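# Load aluminum blank in vise, sort blanks and finished parts

## Task

Put a single plain-gray aluminum blank in the open vise so it lies on the two low loose bars (both bars still standing), with its long side pressed to the fixed jaw (the end block without hoses) and its short end pressed to the work stop (the short rod between the jaws). Any finished part goes flat into the black outfeed tray with its pocket facing up. Every other blank, aluminum or brass, must finish entirely on the infeed plate (the one with short pins), not stacked on another blank and not sitting on a pin. Each blank must finish either the same side up as the blanks had at the start on the plate, or flipped over.

## Robot and tools

Robot: two 7-joint arms, left_arm and right_arm, each with a two-finger gripper opening to 140 mm. left_arm's fingers can fold at a hinge: grip near the fingertips (outer quarter of the pads) for full force; closer to the palm the grip may be loose or slip, and pressing the tips into a surface folds them easily. right_arm's fingers are rigid.

Frames: the scene frame has its origin at table-top height midway between the nominal bases, +z up, +x out over the table, left_arm on +y. Calibrated bases: left_arm at (+0.008, +0.343, +0.030) m, right_arm at (+0.048, -0.439, +0.030) m, both nearly unrotated. Each arm's end_effector_position and end_effector_quat_wxyz (metres) are in that arm's own base frame; fixed camera cam_high and the table use the scene frame. The gripper points along its +z and closes along its y; end_effector_position is the midpoint between closed pads, and the fingertips lie about 33 mm past it (9 mm when fully open). Printed poses may be off by a few centimetres.

Row layout (used by execute_actions and move): one flat list of 20 numbers covering both arms, each in [-1, 1]. First left_arm: 7 joint numbers, then gripper position, force_limit, speed; then the same 10 for right_arm. Joint order in every row and every per-joint result list: elbow, waist, upper arm roll, shoulder, wrist pitch, forearm roll, wrist roll. Joint numbers are scaled offsets, not poses: 1.0 equals 1.427 rad for elbow, waist, upper arm roll, shoulder; 3.044 rad for forearm roll; 2.596 for wrist pitch; 3.91 for wrist roll. They are measured from the Joint targets shown in the latest result, not from the previous row. Stated ranges (rad): waist and upper arm roll ±2.901, shoulder ±1.836, elbow -3.077 to -0.117, forearm roll ±2.876, wrist pitch 0.440 to 4.622, wrist roll ±3.051. Keep commands at least 0.05 rad inside these ends; crossing one faults the arm, and an action reaching more than 0.018 rad beyond an end is refused. Sending 0 for all of an arm's joints re-commands its current targets.

Gripper numbers are absolute commands, not offsets. position: +1 fully open, about -0.8 pads touching, -1 close until blocked. force_limit: pad force after a slow close, roughly 14 N at -1, 40 N at 0, 58 N at +1. speed: finger speed, about 30 mm/s at -1, 140 at 0, 250 at +1; faster closes squeeze much harder. To leave a gripper unchanged, resend its previous three numbers (0 is a real command). To tighten, raise force_limit and nudge position between -1 and -0.98; to loosen, open and reclose slowly.

Tools:
- execute_actions(actions, cameras): actions is a list of actions; each action is a table of 1 to 15 rows, one per 1/30 s step, the last row held to fill 15 steps. An empty list just reports state.
- move(target, speed, blend, blocking, cameras): target is one row or up to 15 rows, all offsets from the same starting Joint targets. speed is the top rad/s of the joint with farthest to go, 0.01 to 2 (default 0.5), one value or one per target. blend in rad rounds corners between targets. Paths do not avoid obstacles or the other arm; finger numbers of later targets are applied only after stopping there. The result adds a move: line (done, off_target, moving, held, fault) and the worst joint error per arm.
- wait(seconds 0 to 10): lets time pass holding commands.
- stop: brakes a running move (fingers keep going).
- zoom_image(camera, region [x0,y0,x1,y1] pixels, max 504x504): cameras cam_high, cam_left_wrist, cam_right_wrist, each 896x504.
- clear_fault(arm): clears a reported torque or force fault on that arm.
- read_manual(section): licence texts only.
- finished_scene(scene): ends the current scene, given its number; irreversible.

Results: joint positions, velocities and torques per arm (rad, rad/s, N m), Joint targets (the base for the next offsets), Tool commands, position_measured in counts (3 open, about 75 = 100 mm, 139 = 60 mm, 200 = 20 mm, 230 pads meet), object_status (0 moving, 1 blocked opening, 2 blocked closing = holding, 3 reached target or pads met), Flange force along gripper axes, external torque estimates, and lines like joint sent to its limit, joint command not followed, MOTOR HOT, faults. Check for object_status 2 after closing.

Limits and hazards: contact force beyond 40 N or joint contact torque beyond its limit (35 waist/shoulder, 32 upper arm roll, 30 elbow, 12 for wrist joints) stops the arm until clear_fault; if a gripped part pins the arm, open before moving it. Exceeding joint speed limits also faults. Holding loads or stretching out heats motors and can brake an arm for 30 s or more. Avoid dropping or releasing moving parts, fast impacts, hard presses, squeezing a part still resting on something, collisions between the arms, and anything falling off the table. Keep the vise bars upright. Objects may be tugged or nudged unexpectedly.

Each tool is called after "Request:" by a JSON object that holds its "method" and its "body".

## Session

Request:
{"method": "execute_actions", "body": {"actions": []}}

Scene clock: 0.00 s.
left_arm: end_effector_position=(+0.1773, -0.2225, +0.2984) position_measured=3 object_status=3 end_effector_quat_wxyz=(-0.304, -0.357, +0.865, -0.182) | right_arm: end_effector_position=(+0.4602, +0.5841, +0.3235) position_measured=3 object_status=3 end_effector_quat_wxyz=(-0.361, +0.915, -0.176, -0.039)
Joint names: [elbow, waist, upper arm roll, shoulder, wrist pitch, forearm roll, wrist roll]
Joint positions: left_arm=[-2.711 -0.571 0.324 -0.837 1.675 -0.458 0.514] | right_arm=[-1.901 0.775 0.008 0.132 2.481 0.795 -0.941]
Joint velocities: within noise
Joint torques (N m): no reading
External joint torques (N m): no reading
Flange force (N): no reading
Joint targets: left_arm=[-2.711 -0.571 0.324 -0.837 1.675 -0.458 0.514] | right_arm=[-1.901 0.775 0.008 0.132 2.481 0.795 -0.941]
Tool commands: left_gripper/position=+1.0 left_gripper/force_limit=+1.0 left_gripper/speed=+1.0 right_gripper/position=+1.0 right_gripper/force_limit=+1.0 right_gripper/speed=+1.0

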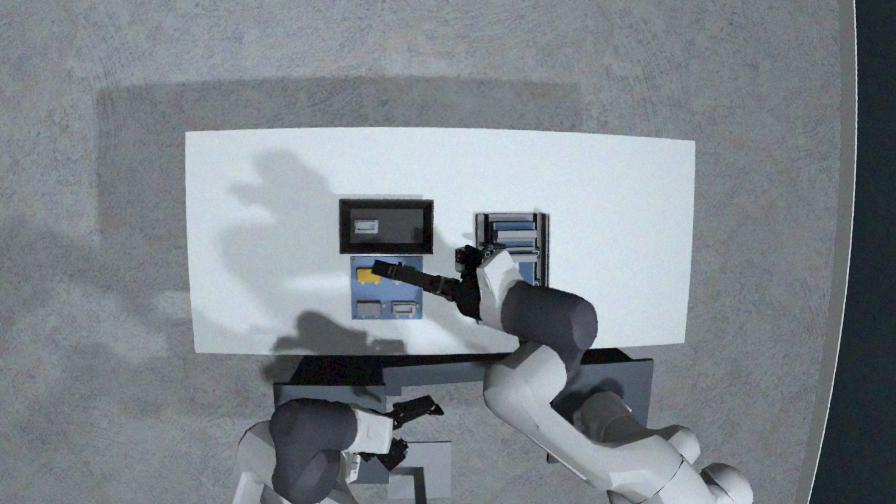

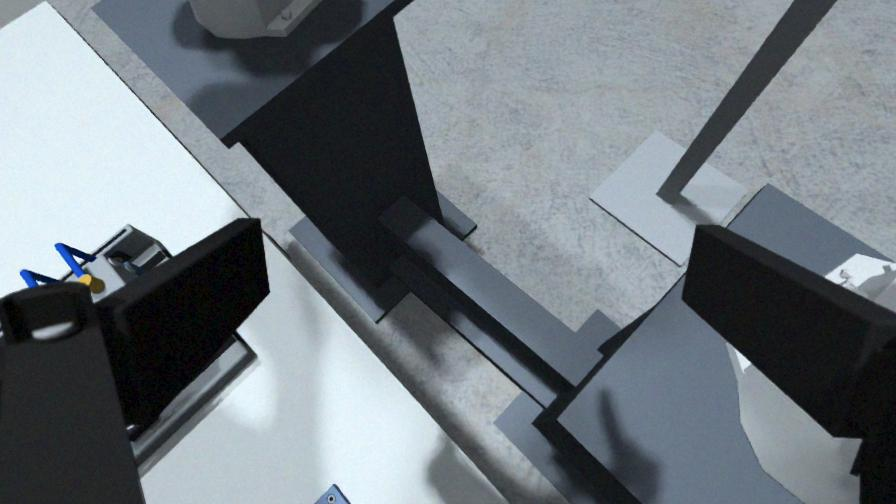

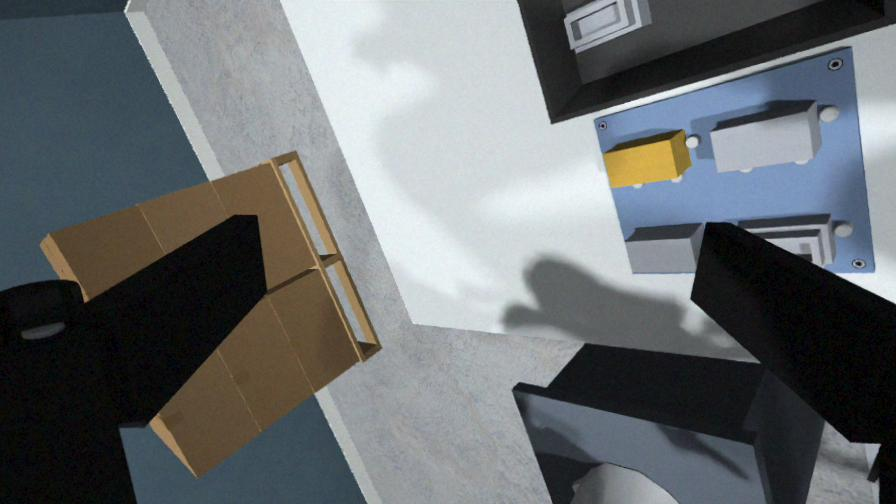

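Request:
{"method": "zoom_image", "body": {"camera": "cam_high", "region": [320, 180, 570, 330]}}

Request:
{"method": "zoom_image", "body": {"camera": "cam_right_wrist", "region": [480, 0, 896, 300]}}

Request:
{"method": "zoom_image", "body": {"camera": "cam_left_wrist", "region": [0, 200, 360, 504]}}

Scaled by 2.016 from the camera's 896x504 image, which has a finer 1280x720 frame.

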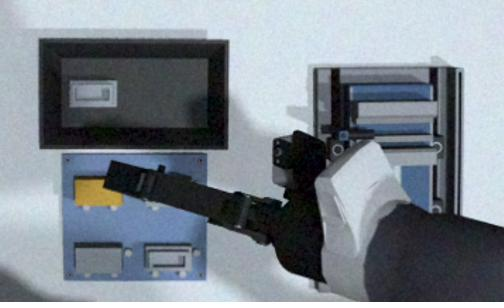

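Scaled by 1.212 from the camera's 896x504 image, which has a finer 1280x720 frame.

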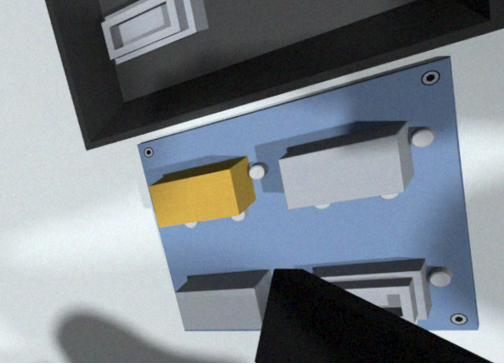

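Scaled by 1.400 from the camera's 896x504 image, which has a finer 1280x720 frame.

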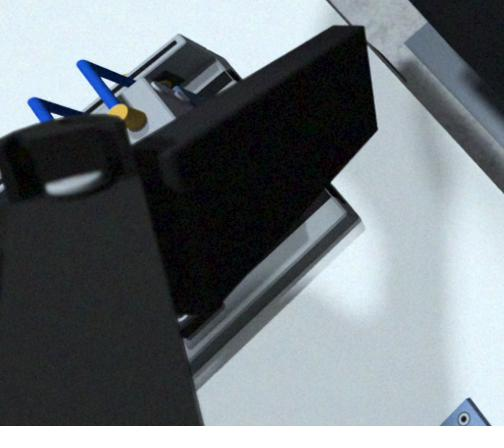

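Request:
{"method": "move", "body": {"target": [0.35627, 0.0911, -0.22705, 0.21934, 0.00154, 0.15046, 0.15345, 1, 1, 1, -0.05848, -0.09685, -0.00561, -0.28579, -0.29752, -0.26117, 0.80373, 1, 1, 1], "speed": 1.0}}

Scene clock: 105.73 s.
left_arm: end_effector_position=(+0.3530, -0.1680, +0.3701) position_measured=3 object_status=3 end_effector_quat_wxyz=(-0.001, -0.010, +1.000, -0.002) | right_arm: end_effector_position=(+0.3807, +0.2840, +0.3709) position_measured=3 object_status=3 end_effector_quat_wxyz=(+0.001, -0.006, +1.000, +0.003)
Joint names: [elbow, waist, upper arm roll, shoulder, wrist pitch, forearm roll, wrist roll]
Joint positions: left_arm=[-2.204 -0.442 0.001 -0.526 1.677 -0.004 1.111] | right_arm=[-1.983 0.638 0.001 -0.275 1.713 0.003 2.197]
Joint velocities: left_arm=[within noise] | right_arm=[-0.002 -0.001 0 0 0 -0.001 0.006]
Joint torques (N m): left_arm=[24.81 0.96 0.15 -13.42 2.74 1.17 0.13] | right_arm=[25.72 -0.79 0.27 -22.48 2.19 0.53 0.13]
External joint torques (N m): left_arm=[0.54 0.95 0.59 0.21 0.28 0.41 0.13] | right_arm=[1.21 -0.94 0.38 0.09 -0.27 -0.36 0.13]
Flange force (N): left_arm=[-2.8 0.9 -0.9] | right_arm=[-3.2 2.2 -4.0]
Joint targets: left_arm=[-2.202 -0.441 0.000 -0.525 1.679 0.000 1.114] | right_arm=[-1.984 0.636 0.000 -0.276 1.709 0.000 2.202]
move: done
camera_calibration:
cam_left_wrist: T_world_to_cam=[[-0.018467, 0.999826, -0.00265191, 0.182486], [0.941701, 0.0182845, 0.335954, -0.445636], [0.335944, 0.00370675, -0.941875, 0.373543], [0, 0, 0, 1]] pos_world=[0.297536, -0.175691, 0.502028]
cam_right_wrist: T_world_to_cam=[[-0.0295368, 0.999561, -0.0021281, -0.262409], [0.936573, 0.0284192, 0.349319, -0.490047], [0.349227, 0.00832466, -0.937001, 0.347759], [0, 0, 0, 1]] pos_world=[0.329768, 0.273325, 0.496475]

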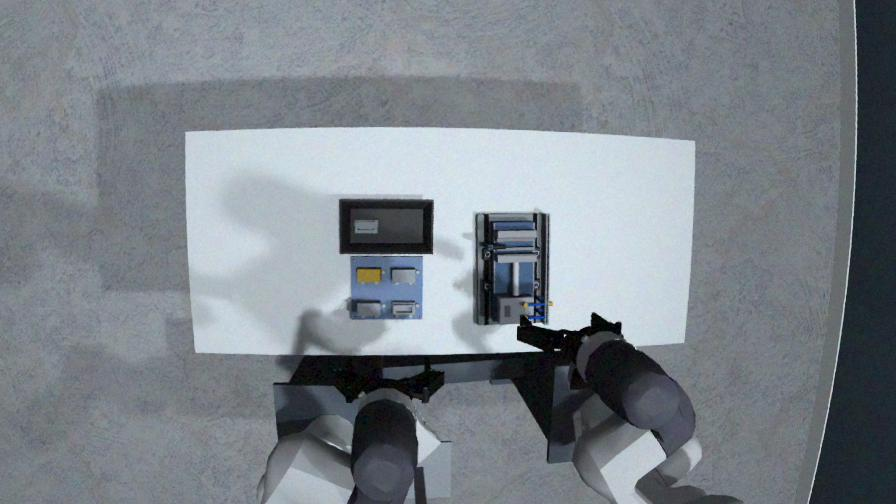

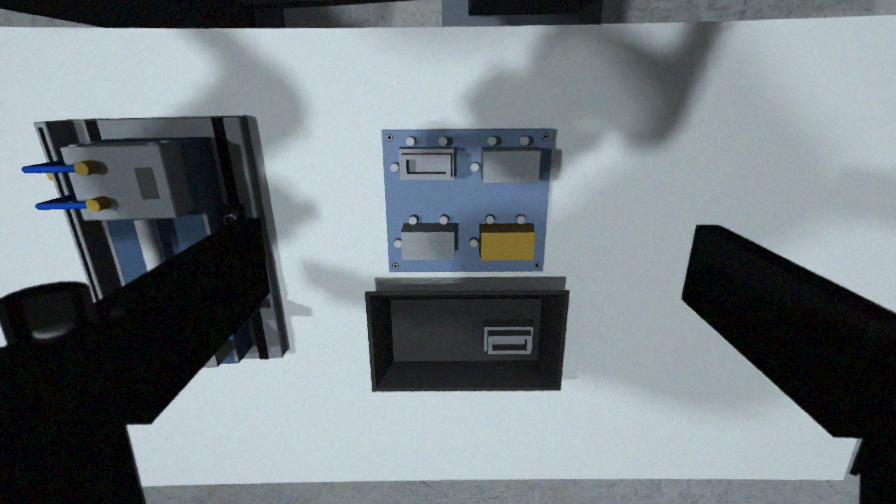

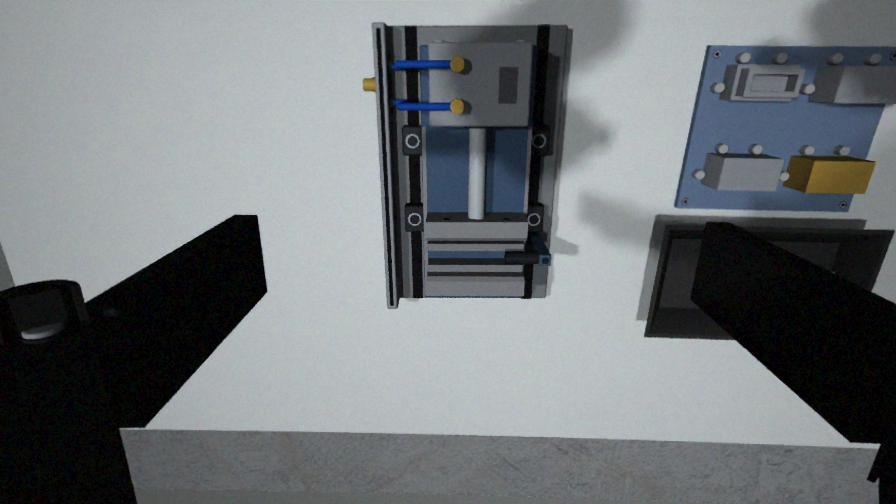

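Request:
{"method": "zoom_image", "body": {"camera": "cam_right_wrist", "region": [360, 10, 600, 310]}}

Request:
{"method": "zoom_image", "body": {"camera": "cam_right_wrist", "region": [390, 190, 580, 310]}}

Request:
{"method": "zoom_image", "body": {"camera": "cam_left_wrist", "region": [360, 110, 590, 400]}}

Request:
{"method": "zoom_image", "body": {"camera": "cam_high", "region": [460, 200, 570, 335]}}

Scaled by 1.680 from the camera's 896x504 image, which has a finer 1280x720 frame.

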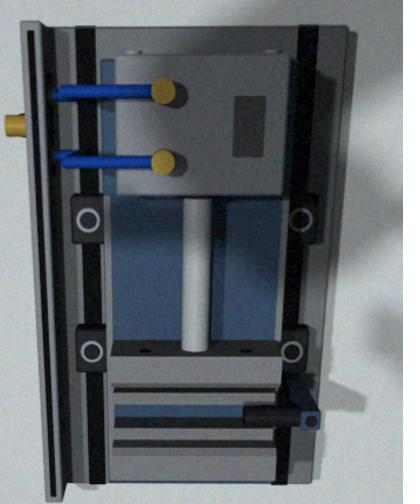

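Scaled by 2.653 from the camera's 896x504 image, which has a finer 1280x720 frame.

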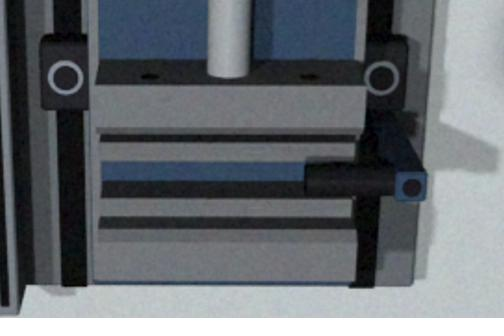

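Scaled by 1.738 from the camera's 896x504 image, which has a finer 1280x720 frame.

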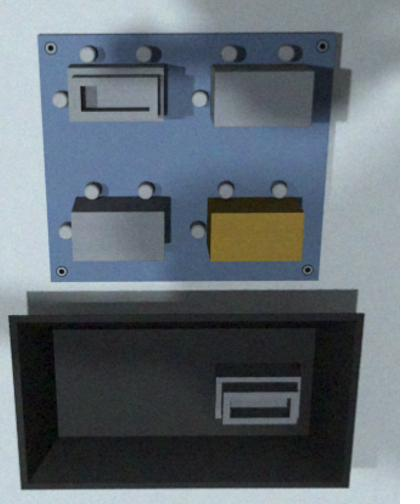

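Scaled by 3.733 from the camera's 896x504 image, which has a finer 1280x720 frame.

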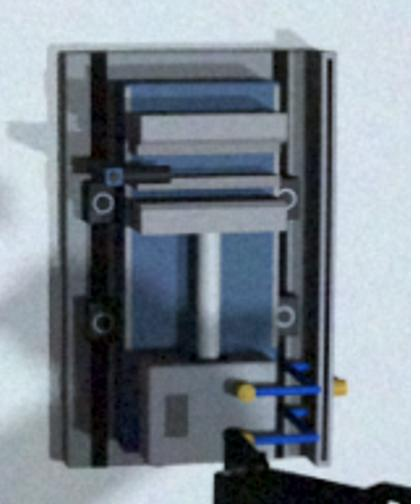

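Request:
{"method": "zoom_image", "body": {"camera": "cam_left_wrist", "region": [380, 120, 560, 200]}}

Request:
{"method": "zoom_image", "body": {"camera": "cam_left_wrist", "region": [380, 200, 560, 280]}}

Request:
{"method": "zoom_image", "body": {"camera": "cam_left_wrist", "region": [360, 270, 580, 400]}}

Scaled by 2.800 from the camera's 896x504 image, which has a finer 1280x720 frame.

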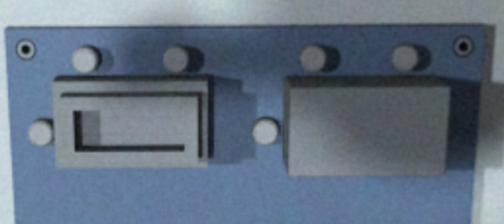

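Scaled by 2.800 from the camera's 896x504 image, which has a finer 1280x720 frame.

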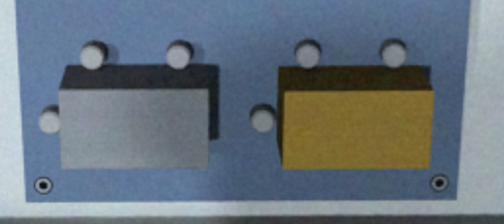

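Scaled by 2.291 from the camera's 896x504 image, which has a finer 1280x720 frame.

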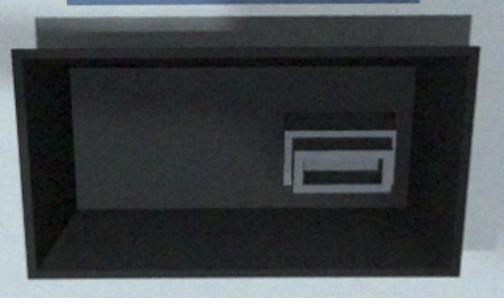

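Request:
{"method": "move", "body": {"target": [-0.34478, -0.06938, 0, 0.07638, 0.23074, 0, -0.02532, 1, 1, 1, 0.00631, -0.12894, 0, 0.24527, 0.13097, 0, -0.4491, 1, 1, 1], "speed": 1.0}}

Scene clock: 220.27 s.
left_arm: end_effector_position=(+0.3269, -0.1956, +0.1504) position_measured=3 object_status=3 end_effector_quat_wxyz=(-0.001, -0.009, +1.000, -0.001) | right_arm: end_effector_position=(+0.5124, +0.2510, +0.2194) position_measured=3 object_status=3 end_effector_quat_wxyz=(+0.002, +0.708, -0.706, -0.002)
Joint names: [elbow, waist, upper arm roll, shoulder, wrist pitch, forearm roll, wrist roll]
Joint positions: left_arm=[-2.693 -0.538 0.001 -0.417 2.275 -0.004 1.019] | right_arm=[-1.977 0.454 0 0.073 2.045 0.003 0.451]
Joint velocities: left_arm=[within noise] | right_arm=[-0.001 0.001 0 -0.001 0 0 -0.007]
Joint torques (N m): left_arm=[22.39 0.18 0.3 -15.64 2.78 0.9 -0.17] | right_arm=[26.16 -0.7 0.84 -34.15 2.72 0.36 -0.32]
External joint torques (N m): left_arm=[-0.16 0.11 0.6 0.02 0.32 0.32 -0.17] | right_arm=[1.74 -0.66 0.81 0.75 0.2 -0.3 -0.32]
Flange force (N): left_arm=[-0.3 0.9 1.2] | right_arm=[-3.3 -8.0 -1.8]
Joint targets: left_arm=[-2.694 -0.540 0.000 -0.416 2.278 0.000 1.015] | right_arm=[-1.975 0.453 0.000 0.074 2.049 0.000 0.446]
move: done
camera_calibration:
cam_left_wrist: T_world_to_cam=[[-0.016255, 0.999867, -0.00105232, 0.208015], [0.941735, 0.0156635, 0.335992, -0.347207], [0.335964, 0.00447053, -0.941864, 0.175595], [0, 0, 0, 1]] pos_world=[0.271365, -0.203334, 0.282264]
cam_right_wrist: T_world_to_cam=[[-0.999811, -0.0193637, -0.00167761, 0.526944], [-0.0187446, 0.937817, 0.346623, -0.297746], [-0.0051386, 0.346589, -0.938003, 0.25694], [0, 0, 0, 1]] pos_world=[0.522583, 0.200382, 0.3451]

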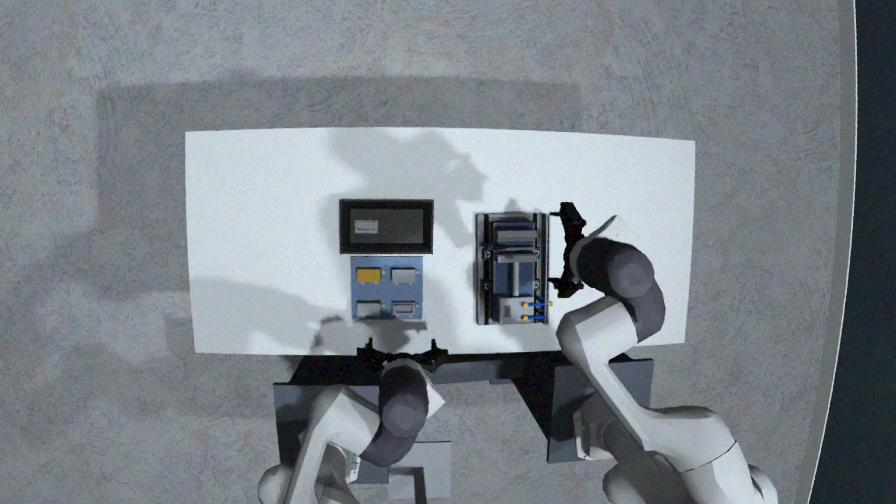

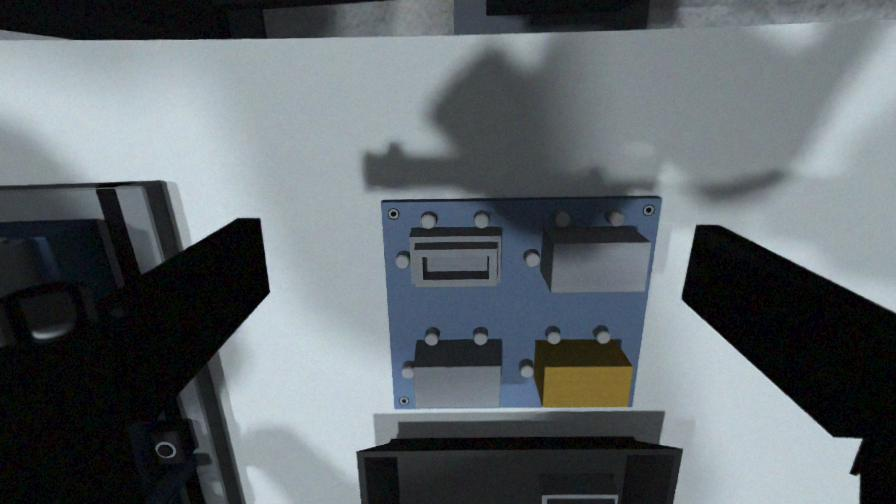

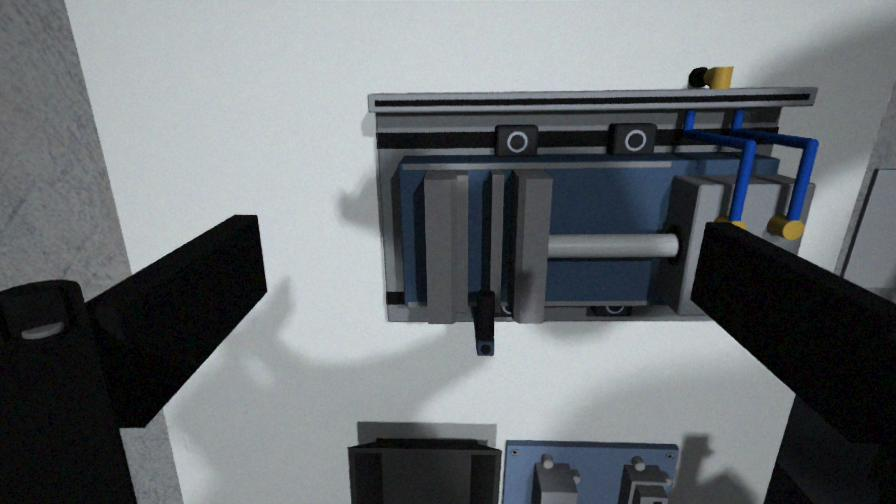

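Request:
{"method": "zoom_image", "body": {"camera": "cam_right_wrist", "region": [395, 150, 575, 255]}}

Request:
{"method": "zoom_image", "body": {"camera": "cam_right_wrist", "region": [395, 255, 575, 360]}}

Request:
{"method": "zoom_image", "body": {"camera": "cam_left_wrist", "region": [380, 190, 525, 300]}}

Request:
{"method": "zoom_image", "body": {"camera": "cam_left_wrist", "region": [380, 300, 525, 420]}}

Scaled by 2.800 from the camera's 896x504 image, which has a finer 1280x720 frame.

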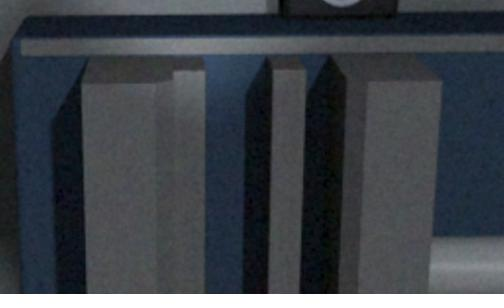

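Scaled by 2.800 from the camera's 896x504 image, which has a finer 1280x720 frame.

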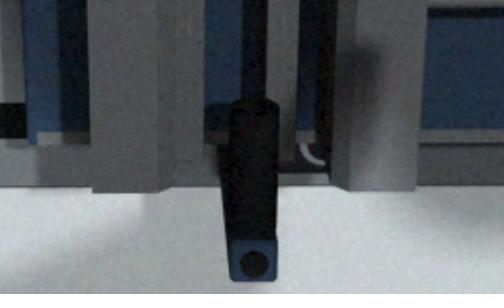

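Scaled by 3.476 from the camera's 896x504 image, which has a finer 1280x720 frame.

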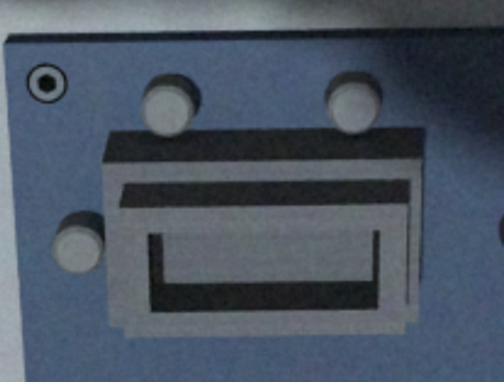

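Scaled by 3.476 from the camera's 896x504 image, which has a finer 1280x720 frame.

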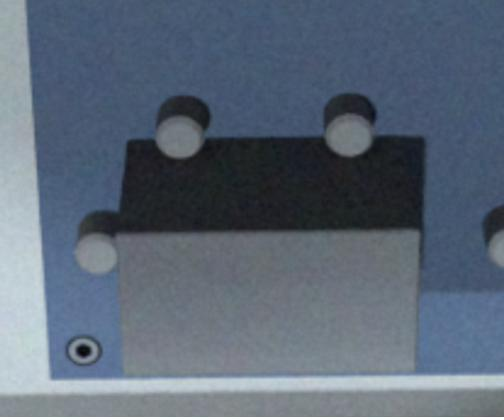

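Request:
{"method": "execute_actions", "body": {"actions": [[[0,0,0,0,0,0,0,-0.8,-0.5,0,0,0,0,0,0,0,0,-0.8,-0.5,0]],[[0,0,0,0,0,0,0,-0.8,-0.5,0,0,0,0,0,0,0,0,-0.8,-0.5,0]]], "cameras": ["cam_left_wrist","cam_right_wrist"]}}

Scene clock: 319.43 s.
left_arm: end_effector_position=(+0.3269, -0.1956, +0.1503) position_measured=229 object_status=0 end_effector_quat_wxyz=(-0.001, -0.009, +1.000, -0.001) | right_arm: end_effector_position=(+0.5126, +0.2511, +0.2195) position_measured=229 object_status=0 end_effector_quat_wxyz=(+0.002, +0.709, -0.706, -0.002)
Joint names: [elbow, waist, upper arm roll, shoulder, wrist pitch, forearm roll, wrist roll]
Joint positions: left_arm=[-2.694 -0.538 0.001 -0.417 2.276 -0.004 1.019] | right_arm=[-1.976 0.454 0 0.073 2.045 0.003 0.449]
Joint velocities: within noise
Joint torques (N m): left_arm=[22.5 0.24 0.29 -15.69 2.73 0.88 -0.21] | right_arm=[25.96 -0.68 0.79 -34.15 2.67 0.41 -0.22]
External joint torques (N m): left_arm=[-0.08 0.2 0.62 0.05 0.26 0.3 -0.21] | right_arm=[1.66 -0.82 0.6 0.52 0.15 -0.26 -0.22]
External joint torques at the end of the 1st action: left_arm=[-0.06 0.17 0.52 0.04 0.27 0.3 -0.2] | right_arm=[1.35 -0.77 0.69 0.9 0.15 -0.27 -0.25]
Flange force (N): left_arm=[-0.6 0.8 1.0] | right_arm=[-2.7 -7.2 -1.9]
Flange force at the end of the 1st action (N): left_arm=[-0.5 0.6 1.0] | right_arm=[-2.8 -7.1 -1.1]
Joint targets: left_arm=[-2.694 -0.540 0.000 -0.416 2.278 0.000 1.015] | right_arm=[-1.975 0.453 0.000 0.074 2.049 0.000 0.446]
Step readings (joint positions of left_arm | right_arm; steps 1 to 15: 1st action; 16 to 30: 2nd action):
0: [-2.694 -0.538 0.001 -0.417 2.276 -0.004 1.019] | [-1.976 0.454 0.000 0.073 2.045 0.003 0.449]
1: [-2.694 -0.538 0.001 -0.417 2.276 -0.004 1.019] | [-1.976 0.454 0.000 0.073 2.045 0.003 0.449]
2: [-2.694 -0.538 0.001 -0.417 2.276 -0.004 1.019] | [-1.976 0.454 0.000 0.073 2.045 0.003 0.449]
4: [-2.694 -0.538 0.001 -0.417 2.276 -0.004 1.019] | [-1.976 0.454 0.000 0.073 2.045 0.003 0.449]
8: [-2.694 -0.538 0.001 -0.417 2.276 -0.004 1.019] | [-1.976 0.454 0.000 0.073 2.045 0.003 0.449]
15: [-2.694 -0.538 0.001 -0.417 2.276 -0.004 1.019] | [-1.976 0.454 0.000 0.073 2.045 0.003 0.449]
16: [-2.694 -0.538 0.001 -0.417 2.276 -0.004 1.019] | [-1.976 0.454 0.000 0.073 2.045 0.003 0.449]
17: [-2.694 -0.538 0.001 -0.417 2.276 -0.004 1.019] | [-1.976 0.454 0.000 0.073 2.045 0.003 0.449]
19: [-2.694 -0.538 0.001 -0.417 2.276 -0.004 1.019] | [-1.976 0.454 0.000 0.073 2.045 0.003 0.449]
23: [-2.694 -0.538 0.001 -0.417 2.276 -0.004 1.019] | [-1.976 0.454 0.000 0.073 2.045 0.003 0.449]
30: [-2.694 -0.538 0.001 -0.417 2.276 -0.004 1.019] | [-1.976 0.454 0.000 0.073 2.045 0.003 0.449]
camera_calibration:
cam_left_wrist: T_world_to_cam=[[-0.0165413, 0.999863, -0.00110997, 0.208139], [0.941667, 0.0159518, 0.336166, -0.347139], [0.336138, 0.00451541, -0.941802, 0.175475], [0, 0, 0, 1]] pos_world=[0.271349, -0.203365, 0.28219]
cam_right_wrist: T_world_to_cam=[[-0.999769, -0.0213841, -0.00224927, 0.527761], [-0.0208368, 0.937703, 0.346813, -0.296801], [-0.00530715, 0.34678, -0.937931, 0.257071], [0, 0, 0, 1]] pos_world=[0.522819, 0.200449, 0.345237]
Images, in order (width x height): cam_left_wrist 896x504, cam_right_wrist 896x504.

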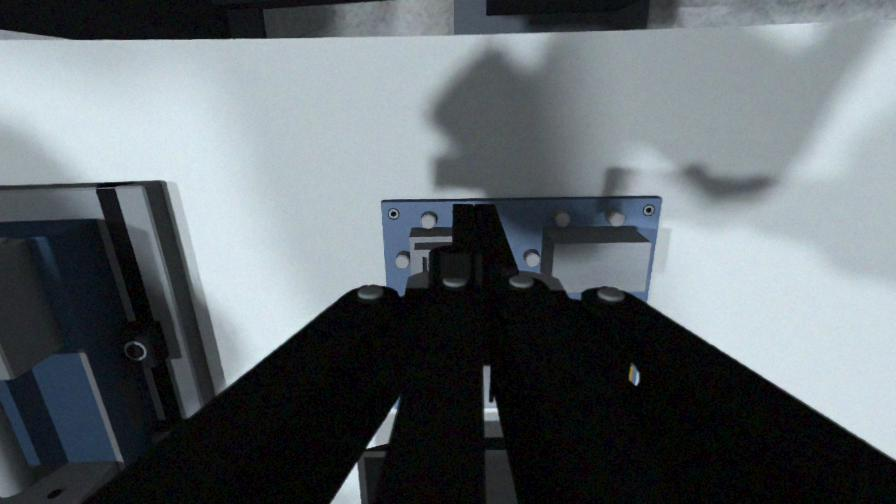

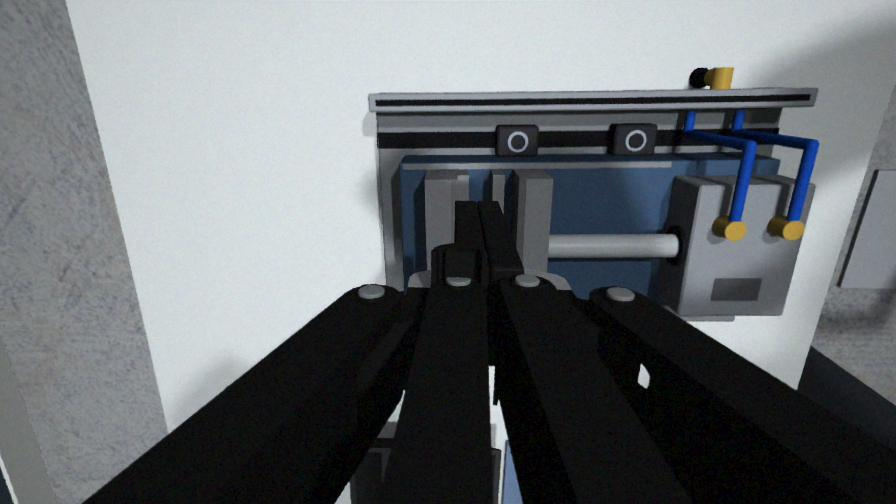

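Request:
{"method": "zoom_image", "body": {"camera": "cam_left_wrist", "region": [400, 190, 560, 310]}}

Request:
{"method": "zoom_image", "body": {"camera": "cam_right_wrist", "region": [400, 190, 560, 310]}}

Scaled by 3.150 from the camera's 896x504 image, which has a finer 1280x720 frame.

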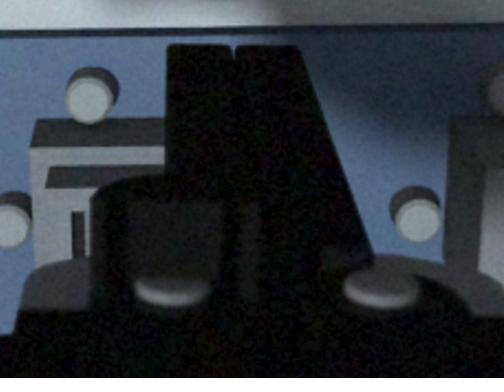

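Scaled by 3.150 from the camera's 896x504 image, which has a finer 1280x720 frame.

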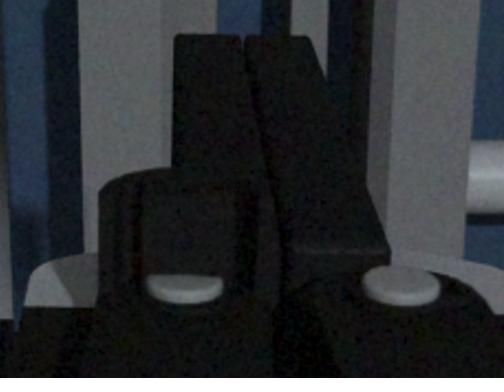

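Request:
{"method": "zoom_image", "body": {"camera": "cam_right_wrist", "region": [415, 155, 565, 205]}}

Scaled by 3.360 from the camera's 896x504 image, which has a finer 1280x720 frame.

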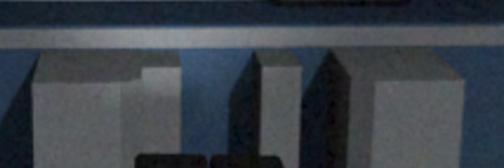

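Request:
{"method": "move", "body": {"target": [0.04625, 0.03924, 0, 0.25648, 0.11556, 0, 0.01432, 0.22, -0.05, 0, -0.04555, 0.04275, 0, 0.06587, 0.06125, 0, 0.01586, 1, -0.05, 0], "speed": 0.5}}

Request:
{"method": "zoom_image", "body": {"camera": "cam_right_wrist", "region": [330, 100, 630, 300]}}

Request:
{"method": "zoom_image", "body": {"camera": "cam_left_wrist", "region": [300, 160, 660, 330]}}

Scene clock: 377.40 s.
left_arm: end_effector_position=(+0.3783, -0.1995, +0.0533) position_measured=101 object_status=3 end_effector_quat_wxyz=(-0.002, -0.011, +1.000, +0.000) | right_arm: end_effector_position=(+0.5043, +0.2840, +0.1501) position_measured=3 object_status=3 end_effector_quat_wxyz=(+0.002, +0.710, -0.705, -0.002)
Joint names: [elbow, waist, upper arm roll, shoulder, wrist pitch, forearm roll, wrist roll]
Joint positions: left_arm=[-2.63 -0.485 0.001 -0.051 2.575 -0.004 1.067] | right_arm=[-2.039 0.512 0 0.168 2.203 0.003 0.503]
Joint velocities: left_arm=[0 0 0.001 0.001 0.004 -0.001 0.004] | right_arm=[0 0 0 -0.001 0.002 -0.001 0.008]
Joint torques (N m): left_arm=[19.28 1.02 0.66 -24.3 2.74 0.71 0.17] | right_arm=[24.77 0.05 0.8 -36.39 2.76 0.34 0.06]
External joint torques (N m): left_arm=[0.36 1 0.69 0.64 0.28 0.29 0.17] | right_arm=[1.38 0.07 0.67 0.56 0.23 -0.26 0.06]
Flange force (N): left_arm=[-3.5 0.8 2.4] | right_arm=[-3.8 -5.5 -0.2]
Joint targets: left_arm=[-2.628 -0.484 0.000 -0.050 2.578 0.000 1.071] | right_arm=[-2.040 0.514 0.000 0.168 2.208 0.000 0.508]
move: done
camera_calibration:
cam_left_wrist: T_world_to_cam=[[-0.0220586, 0.999756, 0.00113731, 0.214718], [0.942164, 0.0204074, 0.33453, -0.362101], [0.334425, 0.0084508, -0.942385, 0.0682675], [0, 0, 0, 1]] pos_world=[0.323064, -0.207853, 0.185223]
cam_right_wrist: T_world_to_cam=[[-0.999695, -0.0245355, -0.00298239, 0.520998], [-0.024048, 0.937699, 0.346614, -0.302104], [-0.00570777, 0.34658, -0.938003, 0.180791], [0, 0, 0, 1]] pos_world=[0.514606, 0.233407, 0.27585]

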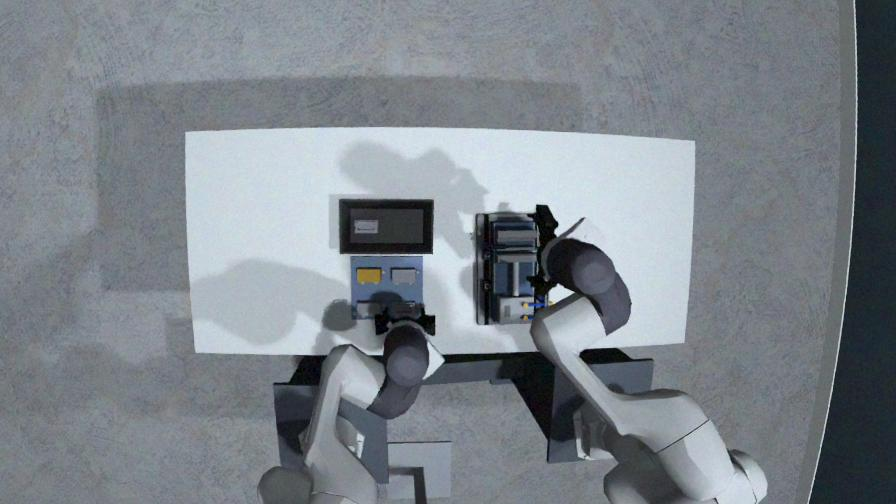

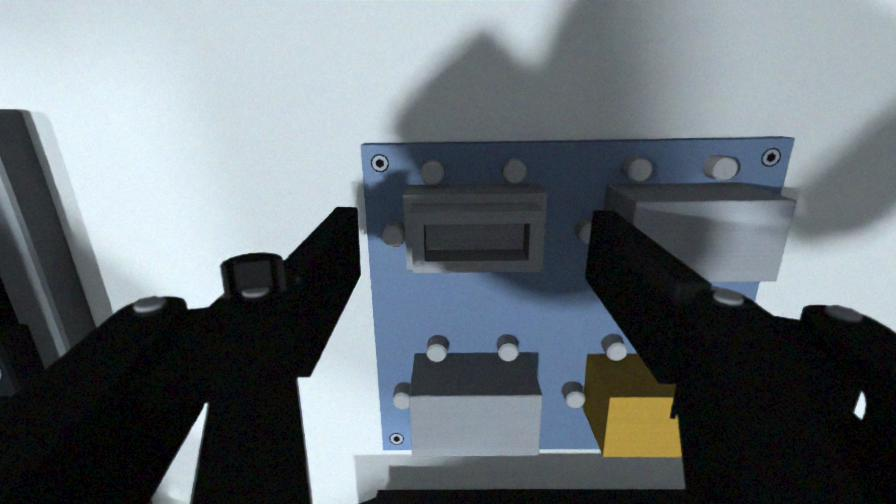

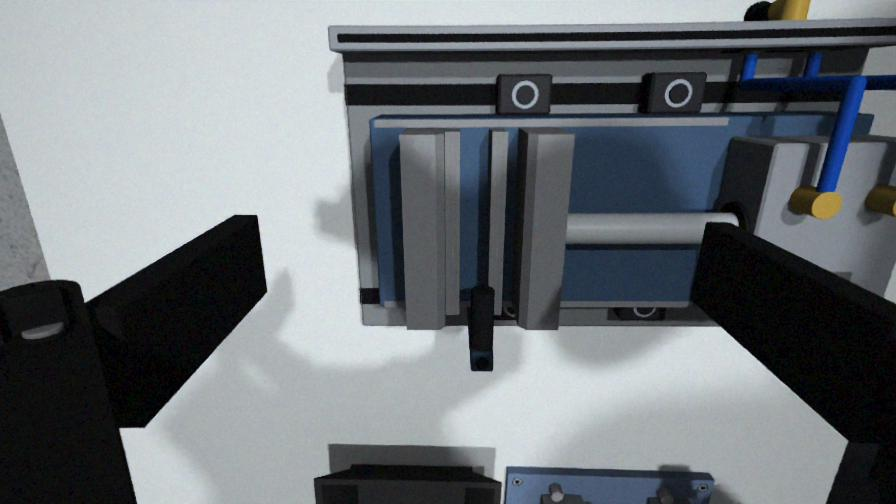

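Scaled by 1.680 from the camera's 896x504 image, which has a finer 1280x720 frame.

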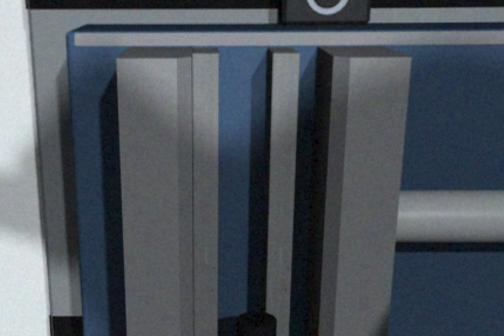

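Scaled by 1.400 from the camera's 896x504 image, which has a finer 1280x720 frame.

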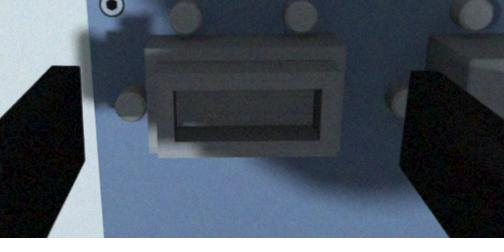

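Request:
{"method": "zoom_image", "body": {"camera": "cam_right_wrist", "region": [395, 115, 585, 215]}}

Request:
{"method": "zoom_image", "body": {"camera": "cam_right_wrist", "region": [395, 260, 585, 380]}}

Scaled by 2.653 from the camera's 896x504 image, which has a finer 1280x720 frame.

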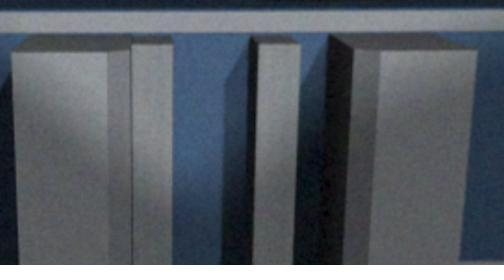

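Scaled by 2.653 from the camera's 896x504 image, which has a finer 1280x720 frame.

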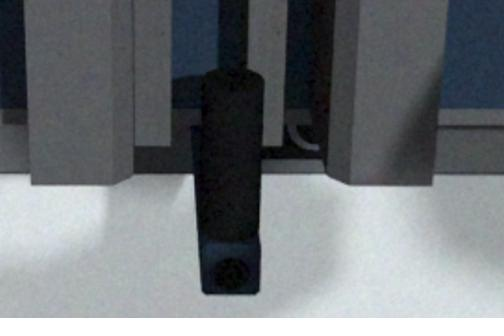

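Request:
{"method": "zoom_image", "body": {"camera": "cam_left_wrist", "region": [385, 155, 565, 285]}}

Scaled by 2.800 from the camera's 896x504 image, which has a finer 1280x720 frame.

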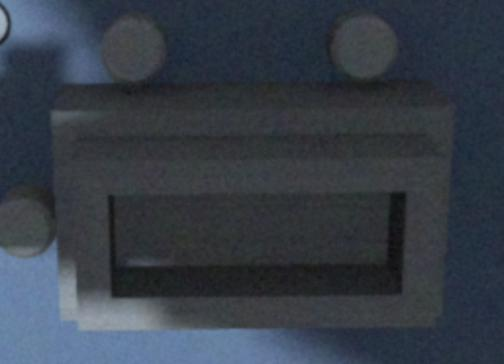

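Request:
{"method": "execute_actions", "body": {"actions": [], "cameras": ["cam_left_wrist", "cam_high"]}}

Scene clock: 452.47 s.
left_arm: end_effector_position=(+0.3787, -0.1997, +0.0534) position_measured=101 object_status=3 end_effector_quat_wxyz=(-0.002, -0.011, +1.000, +0.000) | right_arm: end_effector_position=(+0.5045, +0.2841, +0.1502) position_measured=3 object_status=3 end_effector_quat_wxyz=(+0.001, +0.709, -0.705, -0.001)
Joint names: [elbow, waist, upper arm roll, shoulder, wrist pitch, forearm roll, wrist roll]
Joint positions: left_arm=[-2.63 -0.485 0.001 -0.051 2.576 -0.004 1.068] | right_arm=[-2.039 0.512 0 0.168 2.204 0.003 0.505]
Joint velocities: within noise
Joint torques (N m): left_arm=[19.09 0.93 0.62 -24.42 2.73 0.7 0.11] | right_arm=[24.8 0.06 0.9 -36.33 2.69 0.34 0.13]
External joint torques (N m): left_arm=[0.25 0.93 0.67 0.46 0.28 0.28 0.11] | right_arm=[1.34 0.18 0.87 0.72 0.16 -0.26 0.13]
Flange force (N): left_arm=[-2.6 1.0 1.9] | right_arm=[-4.3 -5.6 -0.2]
Joint targets: left_arm=[-2.628 -0.484 0.000 -0.050 2.578 0.000 1.071] | right_arm=[-2.040 0.514 0.000 0.168 2.208 0.000 0.508]
Tool commands: left_gripper/position=+0.22 left_gripper/force_limit=-0.05 left_gripper/speed=+0.0 right_gripper/position=+1.0 right_gripper/force_limit=-0.05 right_gripper/speed=+0.0
camera_calibration:
cam_left_wrist: T_world_to_cam=[[-0.0202962, 0.999794, 0.000564355, 0.21428], [0.941842, 0.0189304, 0.335521, -0.362755], [0.335441, 0.00734133, -0.942033, 0.0676169], [0, 0, 0, 1]] pos_world=[0.323325, -0.207865, 0.185288]
Images, in order (width x height): cam_high 896x504, cam_left_wrist 896x504.

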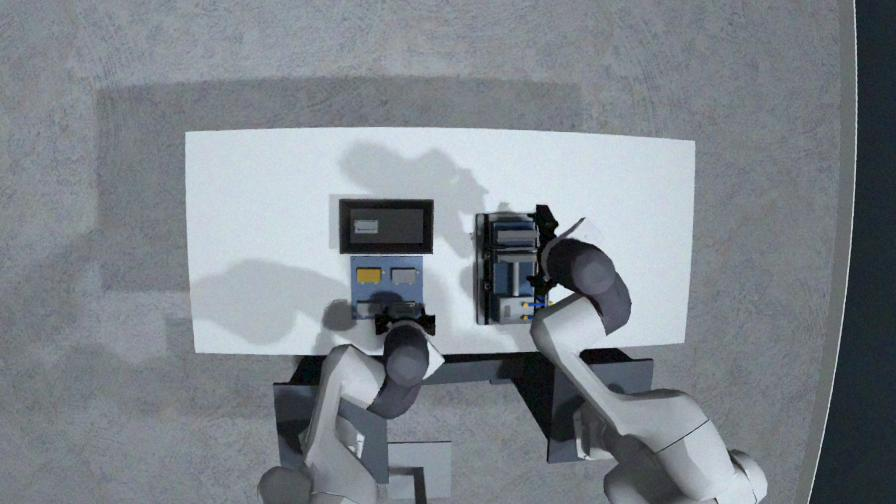

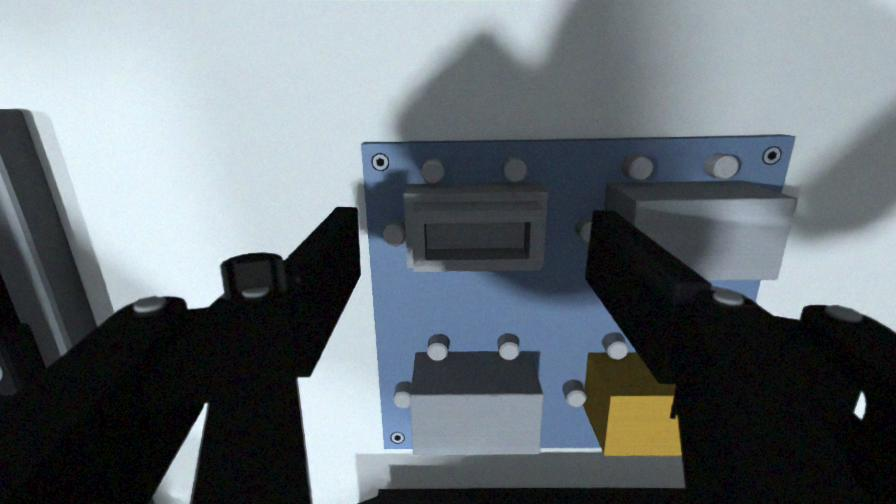

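Request:
{"method": "move", "body": {"target": [-0.00147, 0.00519, 0, 0.03714, 0.02123, 0, 0.00189, 0.22, -0.05, 0, 0, 0, 0, 0, 0, 0, 0, 1.0, -0.05, 0], "speed": 0.1, "cameras": ["cam_left_wrist"]}}

Scene clock: 481.93 s.
left_arm: end_effector_position=(+0.3819, -0.1977, +0.0354) position_measured=101 object_status=3 end_effector_quat_wxyz=(-0.001, -0.011, +1.000, +0.000) | right_arm: end_effector_position=(+0.5045, +0.2841, +0.1502) position_measured=3 object_status=3 end_effector_quat_wxyz=(+0.001, +0.709, -0.705, -0.001)
Joint names: [elbow, waist, upper arm roll, shoulder, wrist pitch, forearm roll, wrist roll]
Joint positions: left_arm=[-2.63 -0.478 0.001 0.002 2.63 -0.003 1.075] | right_arm=[-2.039 0.512 0 0.168 2.204 0.003 0.505]
Joint velocities: left_arm=[0 -0.001 0 0.001 0.004 0 0.001] | right_arm=[within noise]
Joint torques (N m): left_arm=[17.97 0.99 0.7 -25.35 2.78 0.68 0.1] | right_arm=[24.85 0.08 0.94 -36.35 2.66 0.36 0.07]
External joint torques (N m): left_arm=[0.04 0.94 0.64 0.4 0.34 0.3 0.1] | right_arm=[1.46 0.12 0.84 0.62 0.13 -0.24 0.07]
Flange force (N): left_arm=[-1.7 1.4 2.1] | right_arm=[-4.3 -5.8 -0.5]
Joint targets: left_arm=[-2.630 -0.476 0.000 0.003 2.633 0.000 1.079] | right_arm=[-2.040 0.514 0.000 0.168 2.208 0.000 0.508]
move: done
camera_calibration:
cam_left_wrist: T_world_to_cam=[[-0.0210776, 0.999778, 0.000229385, 0.212687], [0.941478, 0.0197713, 0.336494, -0.359468], [0.336415, 0.00730845, -0.941686, 0.049186], [0, 0, 0, 1]] pos_world=[0.326368, -0.205892, 0.167228]
Images, in order (width x height): cam_left_wrist 896x504.

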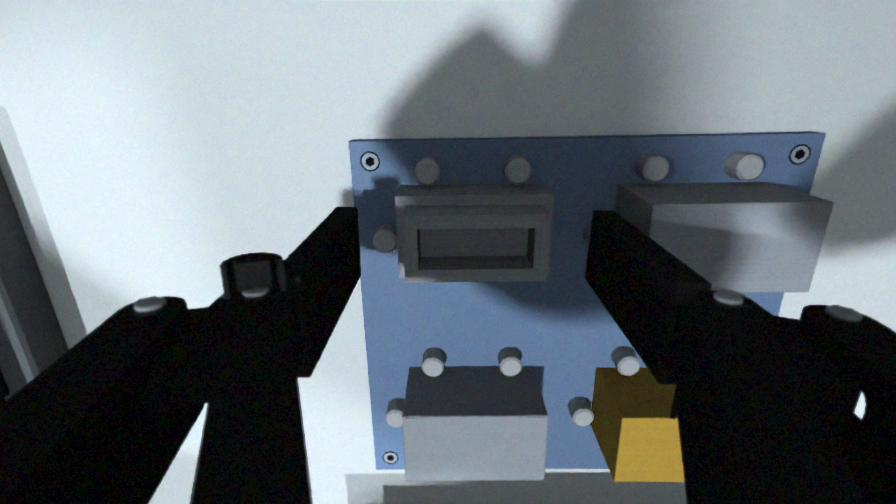

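Request:
{"method": "zoom_image", "body": {"camera": "cam_left_wrist", "region": [320, 130, 640, 310]}}

Scaled by 1.575 from the camera's 896x504 image, which has a finer 1280x720 frame.

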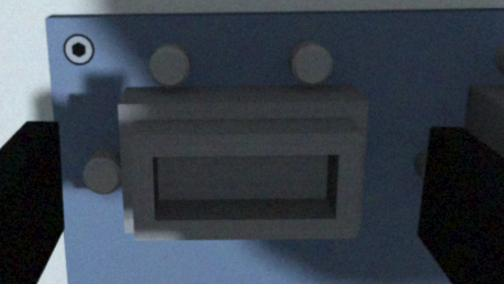

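Request:
{"method": "zoom_image", "body": {"camera": "cam_left_wrist", "region": [380, 170, 480, 290]}}

Request:
{"method": "zoom_image", "body": {"camera": "cam_left_wrist", "region": [480, 170, 580, 290]}}

Scaled by 4.200 from the camera's 896x504 image, which has a finer 1280x720 frame.

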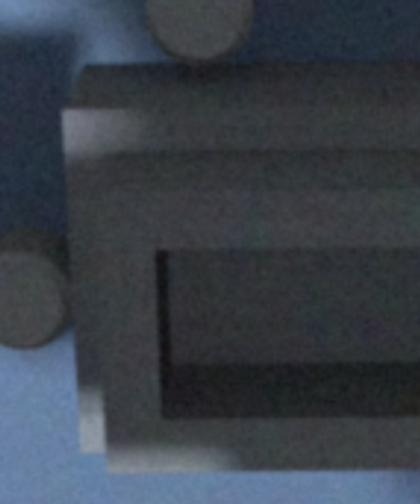

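Scaled by 4.200 from the camera's 896x504 image, which has a finer 1280x720 frame.

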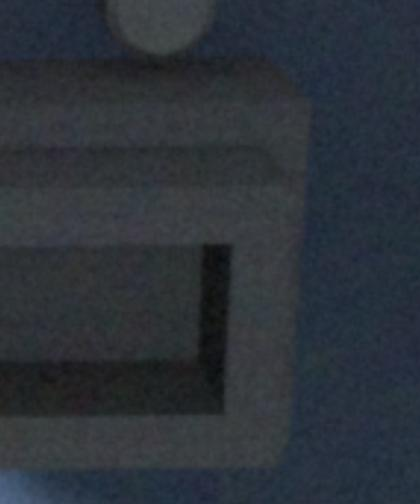

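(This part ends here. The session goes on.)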